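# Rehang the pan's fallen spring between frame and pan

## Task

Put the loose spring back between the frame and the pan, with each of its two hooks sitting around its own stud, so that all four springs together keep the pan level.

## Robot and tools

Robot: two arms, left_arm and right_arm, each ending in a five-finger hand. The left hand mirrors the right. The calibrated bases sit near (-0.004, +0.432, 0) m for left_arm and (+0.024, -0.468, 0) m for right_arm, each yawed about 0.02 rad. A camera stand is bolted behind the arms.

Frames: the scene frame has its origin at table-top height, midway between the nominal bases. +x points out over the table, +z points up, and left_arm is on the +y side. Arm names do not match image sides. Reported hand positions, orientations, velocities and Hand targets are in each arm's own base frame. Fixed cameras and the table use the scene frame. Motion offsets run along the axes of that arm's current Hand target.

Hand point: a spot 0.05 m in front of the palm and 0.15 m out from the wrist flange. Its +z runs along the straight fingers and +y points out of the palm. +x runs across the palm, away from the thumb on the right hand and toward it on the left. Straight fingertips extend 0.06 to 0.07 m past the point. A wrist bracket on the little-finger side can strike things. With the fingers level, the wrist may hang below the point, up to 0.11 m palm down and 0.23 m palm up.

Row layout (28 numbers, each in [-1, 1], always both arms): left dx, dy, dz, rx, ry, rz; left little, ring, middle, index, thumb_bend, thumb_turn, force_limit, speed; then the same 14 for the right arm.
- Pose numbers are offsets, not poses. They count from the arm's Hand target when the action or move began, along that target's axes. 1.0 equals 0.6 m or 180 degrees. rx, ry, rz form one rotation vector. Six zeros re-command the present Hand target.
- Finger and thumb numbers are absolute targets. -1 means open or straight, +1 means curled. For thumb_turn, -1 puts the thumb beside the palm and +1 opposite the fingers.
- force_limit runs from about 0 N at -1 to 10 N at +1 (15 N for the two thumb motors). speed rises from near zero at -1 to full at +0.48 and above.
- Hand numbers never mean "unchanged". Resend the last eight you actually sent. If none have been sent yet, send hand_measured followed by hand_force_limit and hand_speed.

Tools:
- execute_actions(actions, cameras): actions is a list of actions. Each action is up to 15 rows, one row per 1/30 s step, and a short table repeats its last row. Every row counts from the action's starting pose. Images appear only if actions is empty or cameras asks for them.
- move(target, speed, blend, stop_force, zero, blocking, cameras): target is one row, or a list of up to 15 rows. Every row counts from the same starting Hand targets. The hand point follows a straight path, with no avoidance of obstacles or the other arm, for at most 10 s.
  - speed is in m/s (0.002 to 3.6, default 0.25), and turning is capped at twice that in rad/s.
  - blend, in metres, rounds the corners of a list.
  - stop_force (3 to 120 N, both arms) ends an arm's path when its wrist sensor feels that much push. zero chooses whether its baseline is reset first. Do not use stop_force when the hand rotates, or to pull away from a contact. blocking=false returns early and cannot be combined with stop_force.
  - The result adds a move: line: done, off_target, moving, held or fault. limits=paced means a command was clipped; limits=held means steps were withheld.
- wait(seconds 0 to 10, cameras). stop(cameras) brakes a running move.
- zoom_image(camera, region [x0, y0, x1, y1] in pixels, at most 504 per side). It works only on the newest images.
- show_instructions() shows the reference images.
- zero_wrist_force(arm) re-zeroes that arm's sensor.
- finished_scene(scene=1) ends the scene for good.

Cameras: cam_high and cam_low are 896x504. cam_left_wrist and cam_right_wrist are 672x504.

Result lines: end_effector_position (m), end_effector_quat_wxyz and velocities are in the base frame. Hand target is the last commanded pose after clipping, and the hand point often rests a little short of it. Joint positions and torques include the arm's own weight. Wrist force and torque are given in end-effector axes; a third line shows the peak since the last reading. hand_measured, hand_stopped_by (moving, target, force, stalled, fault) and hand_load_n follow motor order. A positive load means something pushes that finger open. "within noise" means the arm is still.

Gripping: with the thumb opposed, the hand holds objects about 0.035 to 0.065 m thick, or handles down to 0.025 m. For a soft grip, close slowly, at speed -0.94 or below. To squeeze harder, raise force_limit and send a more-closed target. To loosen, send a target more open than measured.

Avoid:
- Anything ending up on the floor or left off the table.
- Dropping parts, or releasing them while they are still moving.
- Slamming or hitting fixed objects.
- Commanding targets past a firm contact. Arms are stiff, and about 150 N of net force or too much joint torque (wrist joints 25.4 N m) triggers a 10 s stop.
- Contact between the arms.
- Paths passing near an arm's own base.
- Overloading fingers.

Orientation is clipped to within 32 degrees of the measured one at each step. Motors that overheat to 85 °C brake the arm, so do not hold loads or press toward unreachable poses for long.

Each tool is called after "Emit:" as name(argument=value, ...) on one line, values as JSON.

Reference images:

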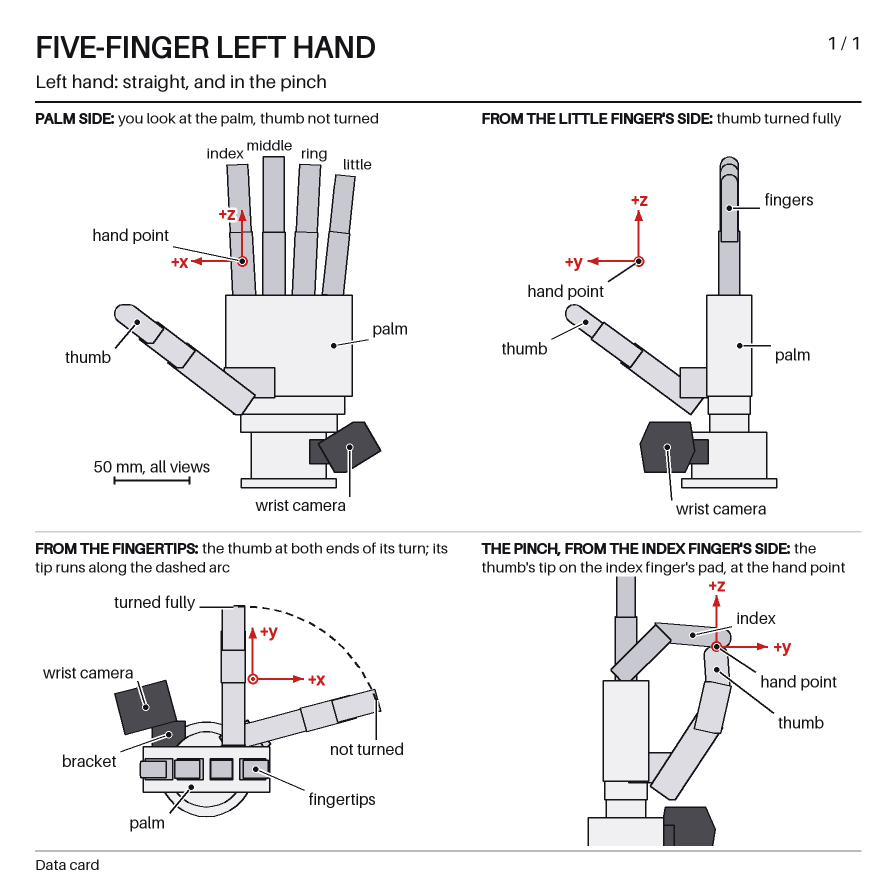

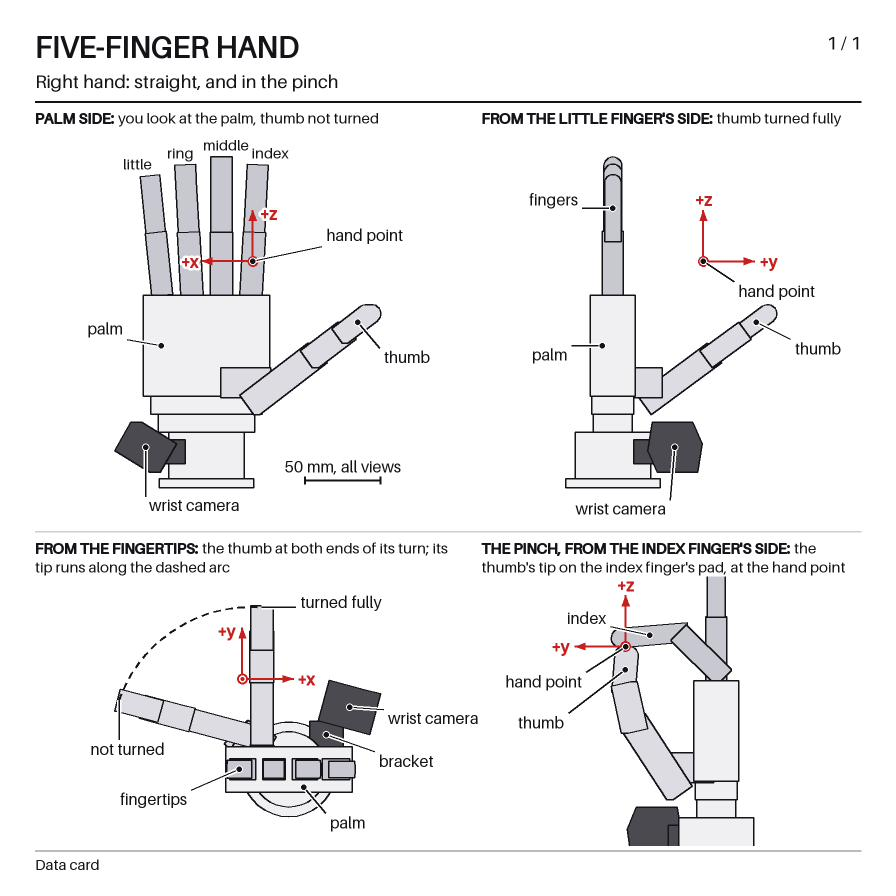

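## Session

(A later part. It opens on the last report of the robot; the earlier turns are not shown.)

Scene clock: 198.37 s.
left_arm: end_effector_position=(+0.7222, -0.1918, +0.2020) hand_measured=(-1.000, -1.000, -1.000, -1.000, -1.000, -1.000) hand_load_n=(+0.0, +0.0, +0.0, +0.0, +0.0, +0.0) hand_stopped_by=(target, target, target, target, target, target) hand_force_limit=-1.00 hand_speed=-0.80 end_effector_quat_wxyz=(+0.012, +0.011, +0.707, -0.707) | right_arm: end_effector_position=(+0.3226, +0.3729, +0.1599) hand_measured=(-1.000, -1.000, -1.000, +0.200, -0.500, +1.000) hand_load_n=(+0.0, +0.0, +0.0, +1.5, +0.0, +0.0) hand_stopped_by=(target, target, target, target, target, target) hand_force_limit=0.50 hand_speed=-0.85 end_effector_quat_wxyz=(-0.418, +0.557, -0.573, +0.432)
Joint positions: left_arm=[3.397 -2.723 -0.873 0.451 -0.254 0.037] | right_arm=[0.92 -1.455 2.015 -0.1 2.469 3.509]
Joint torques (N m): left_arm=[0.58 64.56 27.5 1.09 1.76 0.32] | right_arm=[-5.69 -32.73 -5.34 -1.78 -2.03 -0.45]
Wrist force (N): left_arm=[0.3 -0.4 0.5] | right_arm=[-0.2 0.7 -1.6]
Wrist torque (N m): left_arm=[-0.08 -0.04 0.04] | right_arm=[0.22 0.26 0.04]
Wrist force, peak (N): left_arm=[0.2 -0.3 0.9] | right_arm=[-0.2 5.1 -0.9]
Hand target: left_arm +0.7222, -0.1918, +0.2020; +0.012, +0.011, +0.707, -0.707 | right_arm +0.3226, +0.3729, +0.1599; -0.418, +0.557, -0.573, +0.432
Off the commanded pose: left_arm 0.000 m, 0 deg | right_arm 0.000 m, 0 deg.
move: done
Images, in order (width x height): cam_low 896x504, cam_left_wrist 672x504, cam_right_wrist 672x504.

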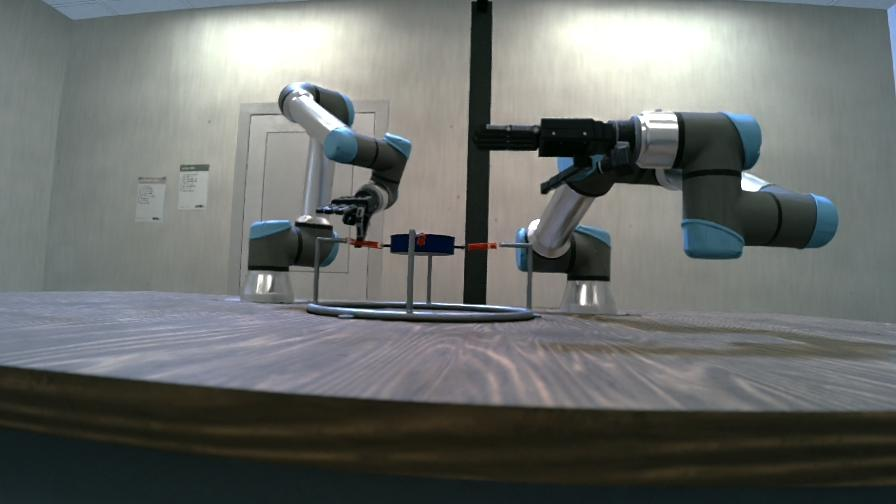

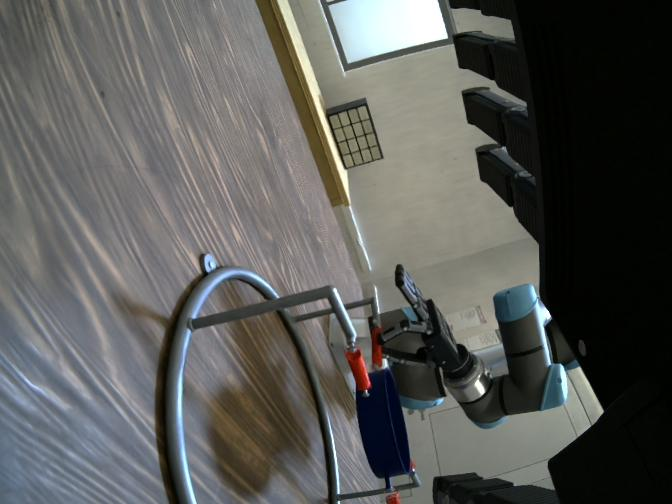

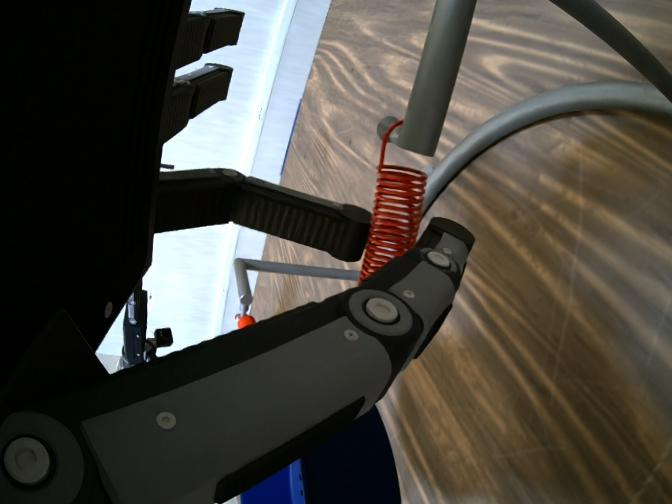

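Emit:
move(target=[[0,0,0,0,0,0,-1,-1,-1,-1,-1,-1,-1,-0.8, 0,0,0,0,0,0,-1,-1,-1,-0.3,-0.5,1,0.5,-0.8],[0,0,0,0,0,0,-1,-1,-1,-1,-1,-1,-1,-0.8, 0.0014,0.0055,-0.0191,0,0,0,-1,-1,-1,-0.3,-0.5,1,0.5,-0.8]], speed=0.05, cameras=["cam_right_wrist","cam_left_wrist","cam_low"])

Scene clock: 200.80 s.
left_arm: end_effector_position=(+0.7222, -0.1918, +0.2020) hand_measured=(-1.000, -1.000, -1.000, -1.000, -1.000, -1.000) hand_load_n=(+0.0, +0.0, +0.0, +0.0, +0.0, +0.0) hand_stopped_by=(target, target, target, target, target, target) hand_force_limit=-1.00 hand_speed=-0.80 end_effector_quat_wxyz=(+0.012, +0.011, +0.707, -0.707) | right_arm: end_effector_position=(+0.3105, +0.3722, +0.1599) hand_measured=(-1.000, -1.000, -1.000, -0.300, -0.500, +1.000) hand_load_n=(+0.0, +0.0, +0.0, -0.5, +0.0, +0.0) hand_stopped_by=(target, target, target, target, target, target) hand_force_limit=0.50 hand_speed=-0.80 end_effector_quat_wxyz=(-0.418, +0.557, -0.573, +0.432)
Joint positions: left_arm=[3.397 -2.723 -0.873 0.451 -0.254 0.037] | right_arm=[0.948 -1.46 2.022 -0.086 2.494 3.529]
Joint torques (N m): left_arm=[0.03 64.02 27.93 1.25 1.75 0.45] | right_arm=[-9.42 -27.04 -19.32 -0.97 -2.19 -1.12]
Wrist force (N): left_arm=[0.2 -0.2 0.4] | right_arm=[0.0 2.1 -2.4]
Wrist torque (N m): left_arm=[-0.05 -0.01 0.02] | right_arm=[0.27 0.26 0.06]
Wrist force, peak (N): left_arm=[0.0 -0.2 0.8] | right_arm=[0.0 2.3 -2.9]
Hand target: left_arm +0.7222, -0.1918, +0.2020; +0.012, +0.011, +0.707, -0.707 | right_arm +0.3106, +0.3724, +0.1599; -0.418, +0.557, -0.573, +0.432
Off the commanded pose: left_arm 0.000 m, 0 deg | right_arm 0.000 m, 0 deg.
move: done
Images, in order (width x height): cam_low 896x504, cam_left_wrist 672x504, cam_right_wrist 672x504.

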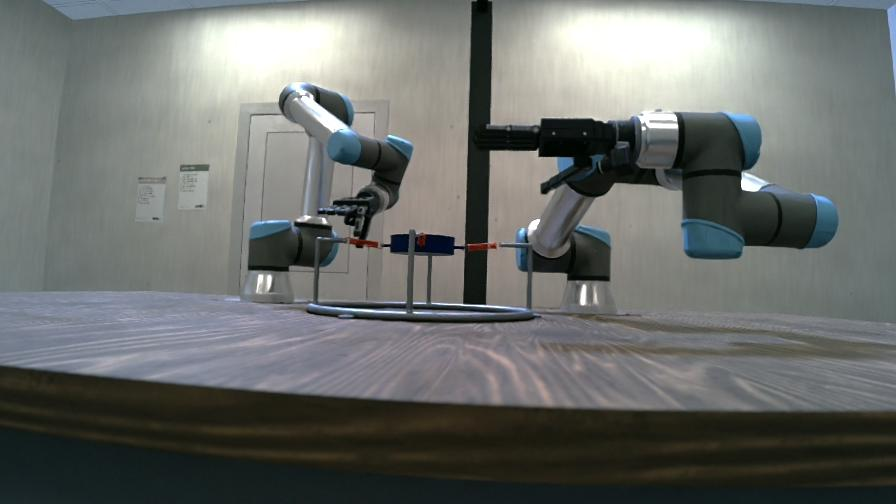

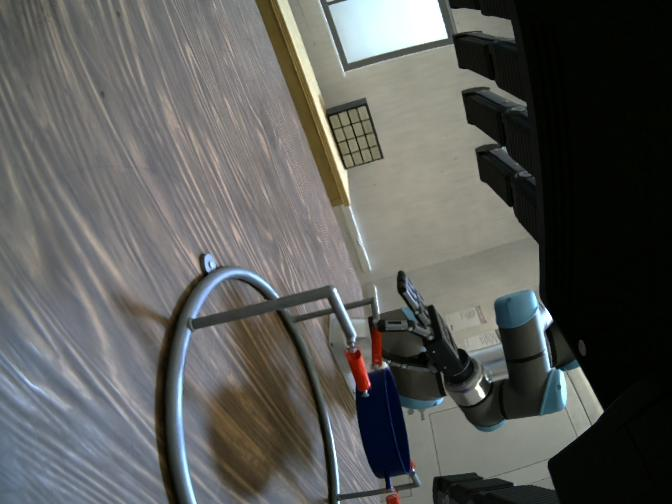

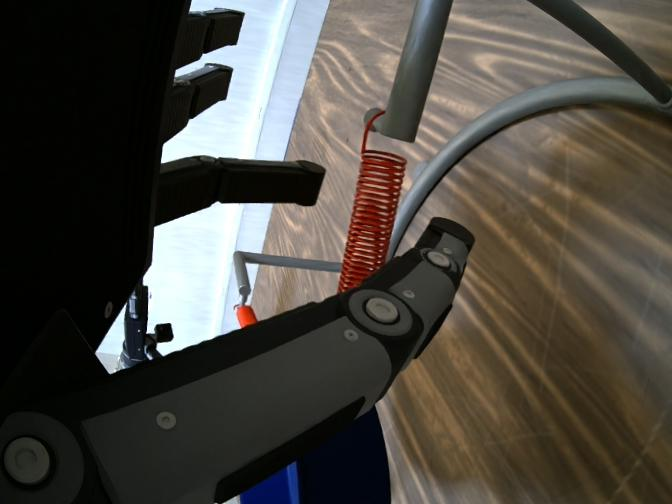

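Emit:
move(target=[[0,0,0,0,0,0,-1,-1,-1,-1,-1,-1,-1,-0.8, 0.0024,0.0092,-0.0319,0,0,0,-1,-1,-1,-0.3,-0.5,1,0.5,-0.8],[0,0,0,0,0,0,-1,-1,-1,-1,-1,-1,-1,-0.8, 0.0027,-0.1508,-0.0781,0,0,0,-1,-1,-1,-0.3,-0.5,1,0.5,-0.8]], speed=0.08, cameras=["cam_high","cam_right_wrist","cam_left_wrist","cam_low"])

Emit:
zoom_image(camera="cam_low", region=[300, 200, 540, 330])

Emit:
zoom_image(camera="cam_high", region=[350, 20, 590, 250])

Emit:
zoom_image(camera="cam_left_wrist", region=[320, 270, 440, 390])

Scene clock: 203.53 s.
left_arm: end_effector_position=(+0.7222, -0.1918, +0.2020) hand_measured=(-1.000, -1.000, -1.000, -1.000, -1.000, -1.000) hand_load_n=(+0.0, +0.0, +0.0, +0.0, +0.0, -0.5) hand_stopped_by=(target, target, target, target, target, target) hand_force_limit=-1.00 hand_speed=-0.80 end_effector_quat_wxyz=(+0.012, +0.011, +0.707, -0.707) | right_arm: end_effector_position=(+0.2906, +0.3716, +0.2599) hand_measured=(-1.000, -1.000, -1.000, -0.300, -0.500, +1.000) hand_load_n=(+0.0, +0.0, +0.0, +0.0, +0.0, +0.0) hand_stopped_by=(target, target, target, target, target, target) hand_force_limit=0.50 hand_speed=-0.80 end_effector_quat_wxyz=(-0.418, +0.557, -0.573, +0.432)
Joint positions: left_arm=[3.397 -2.723 -0.873 0.451 -0.254 0.037] | right_arm=[0.997 -1.569 1.862 0.214 2.536 3.568]
Joint torques (N m): left_arm=[0.12 64.08 27.29 1.38 1.74 0.26] | right_arm=[4.48 -4.72 -9.73 -0.67 4.05 1.14]
Wrist force (N): left_arm=[0.0 -0.2 0.6] | right_arm=[0.3 2.1 -2.6]
Wrist torque (N m): left_arm=[-0.06 0.01 0.01] | right_arm=[0.25 0.21 0.15]
Wrist force, peak (N): left_arm=[0.0 -0.4 0.8] | right_arm=[-0.2 2.9 -2.4]
Hand target: left_arm +0.7222, -0.1918, +0.2020; +0.012, +0.011, +0.707, -0.707 | right_arm +0.2906, +0.3716, +0.2598; -0.418, +0.557, -0.573, +0.432
Off the commanded pose: left_arm 0.000 m, 0 deg | right_arm 0.000 m, 0 deg.
move: done

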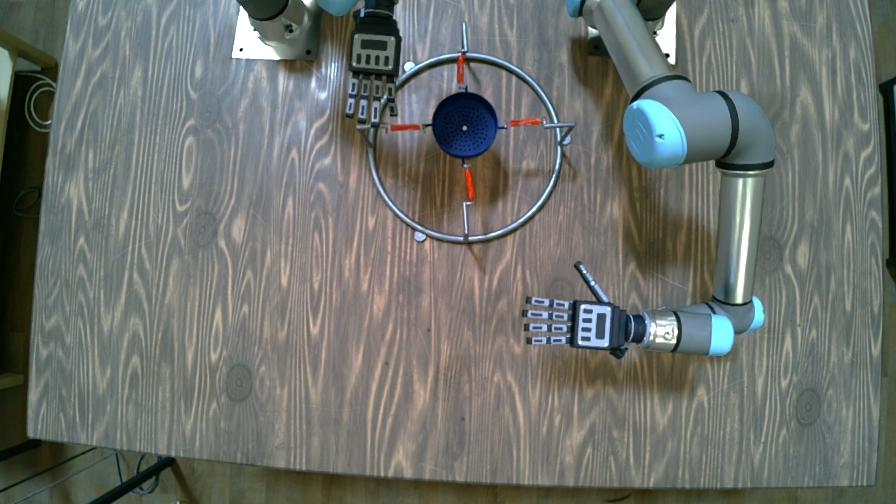

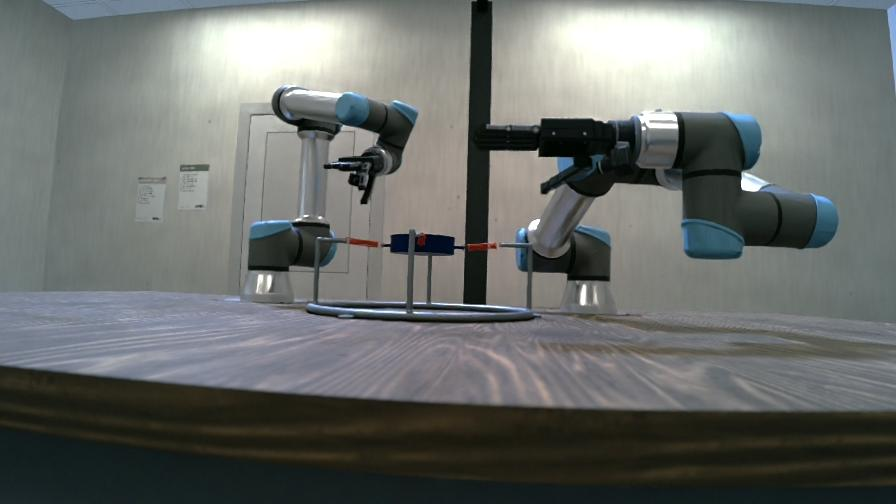

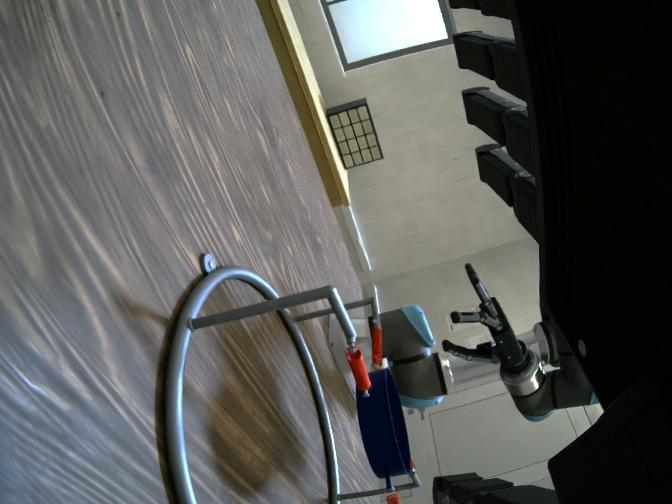

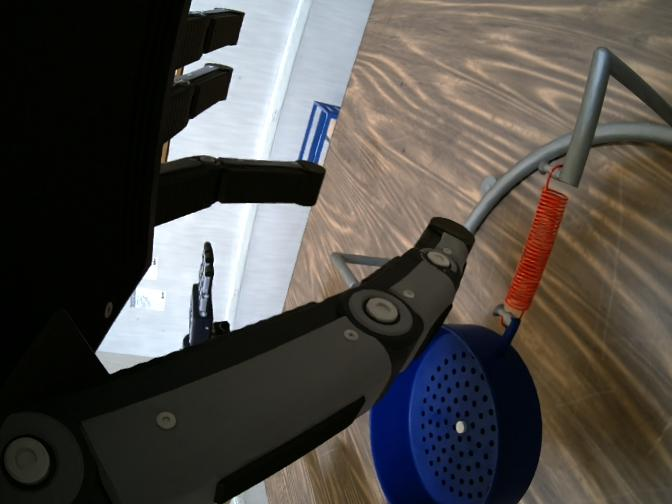

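Scaled by 2.100.

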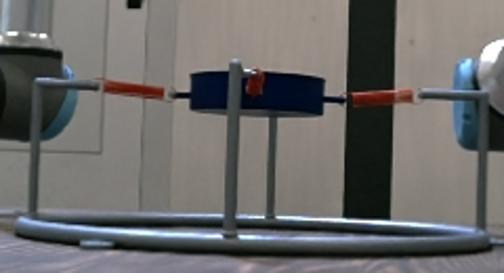

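Scaled by 2.100.

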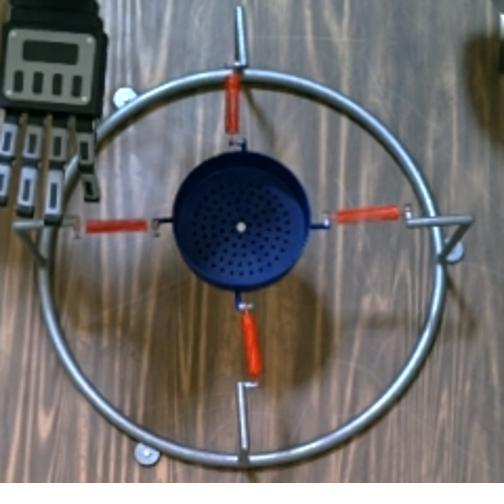

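Scaled by 4.200 from the camera's 672x504 image, which has a finer 960x720 frame.

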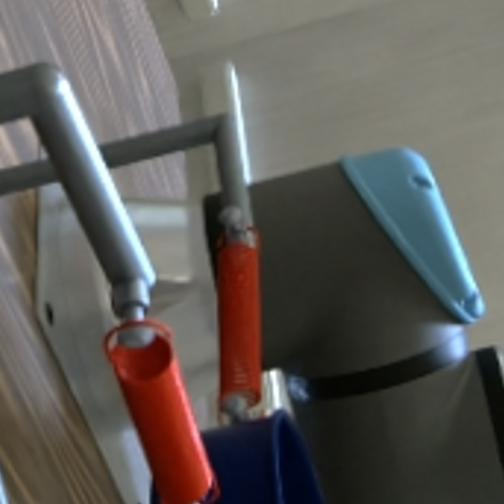

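Emit:
zoom_image(camera="cam_right_wrist", region=[460, 130, 620, 360])

Emit:
zoom_image(camera="cam_high", region=[375, 105, 445, 150])

Emit:
zoom_image(camera="cam_high", region=[440, 150, 500, 220])

Scaled by 2.191 from the camera's 672x504 image, which has a finer 960x720 frame.

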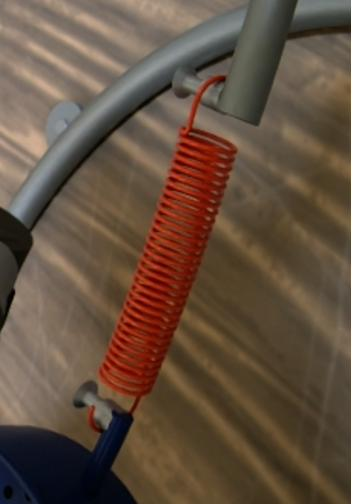

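Scaled by 7.200.

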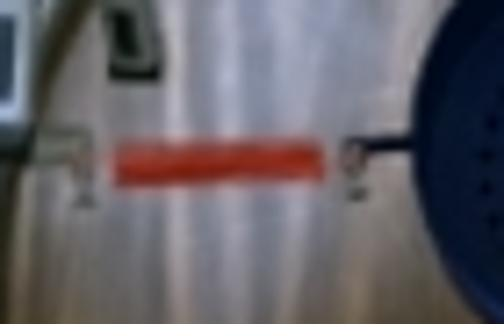

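Scaled by 7.200.

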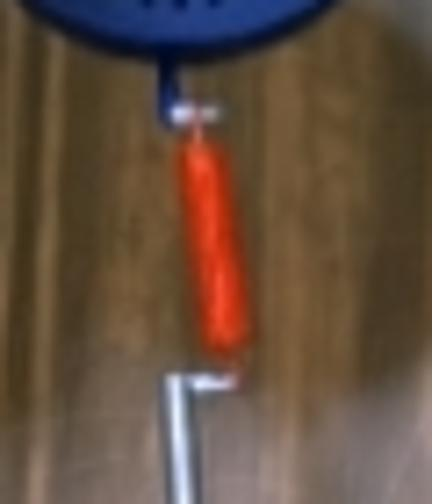

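Emit:
finished_scene()

The scene is finished: the task was done.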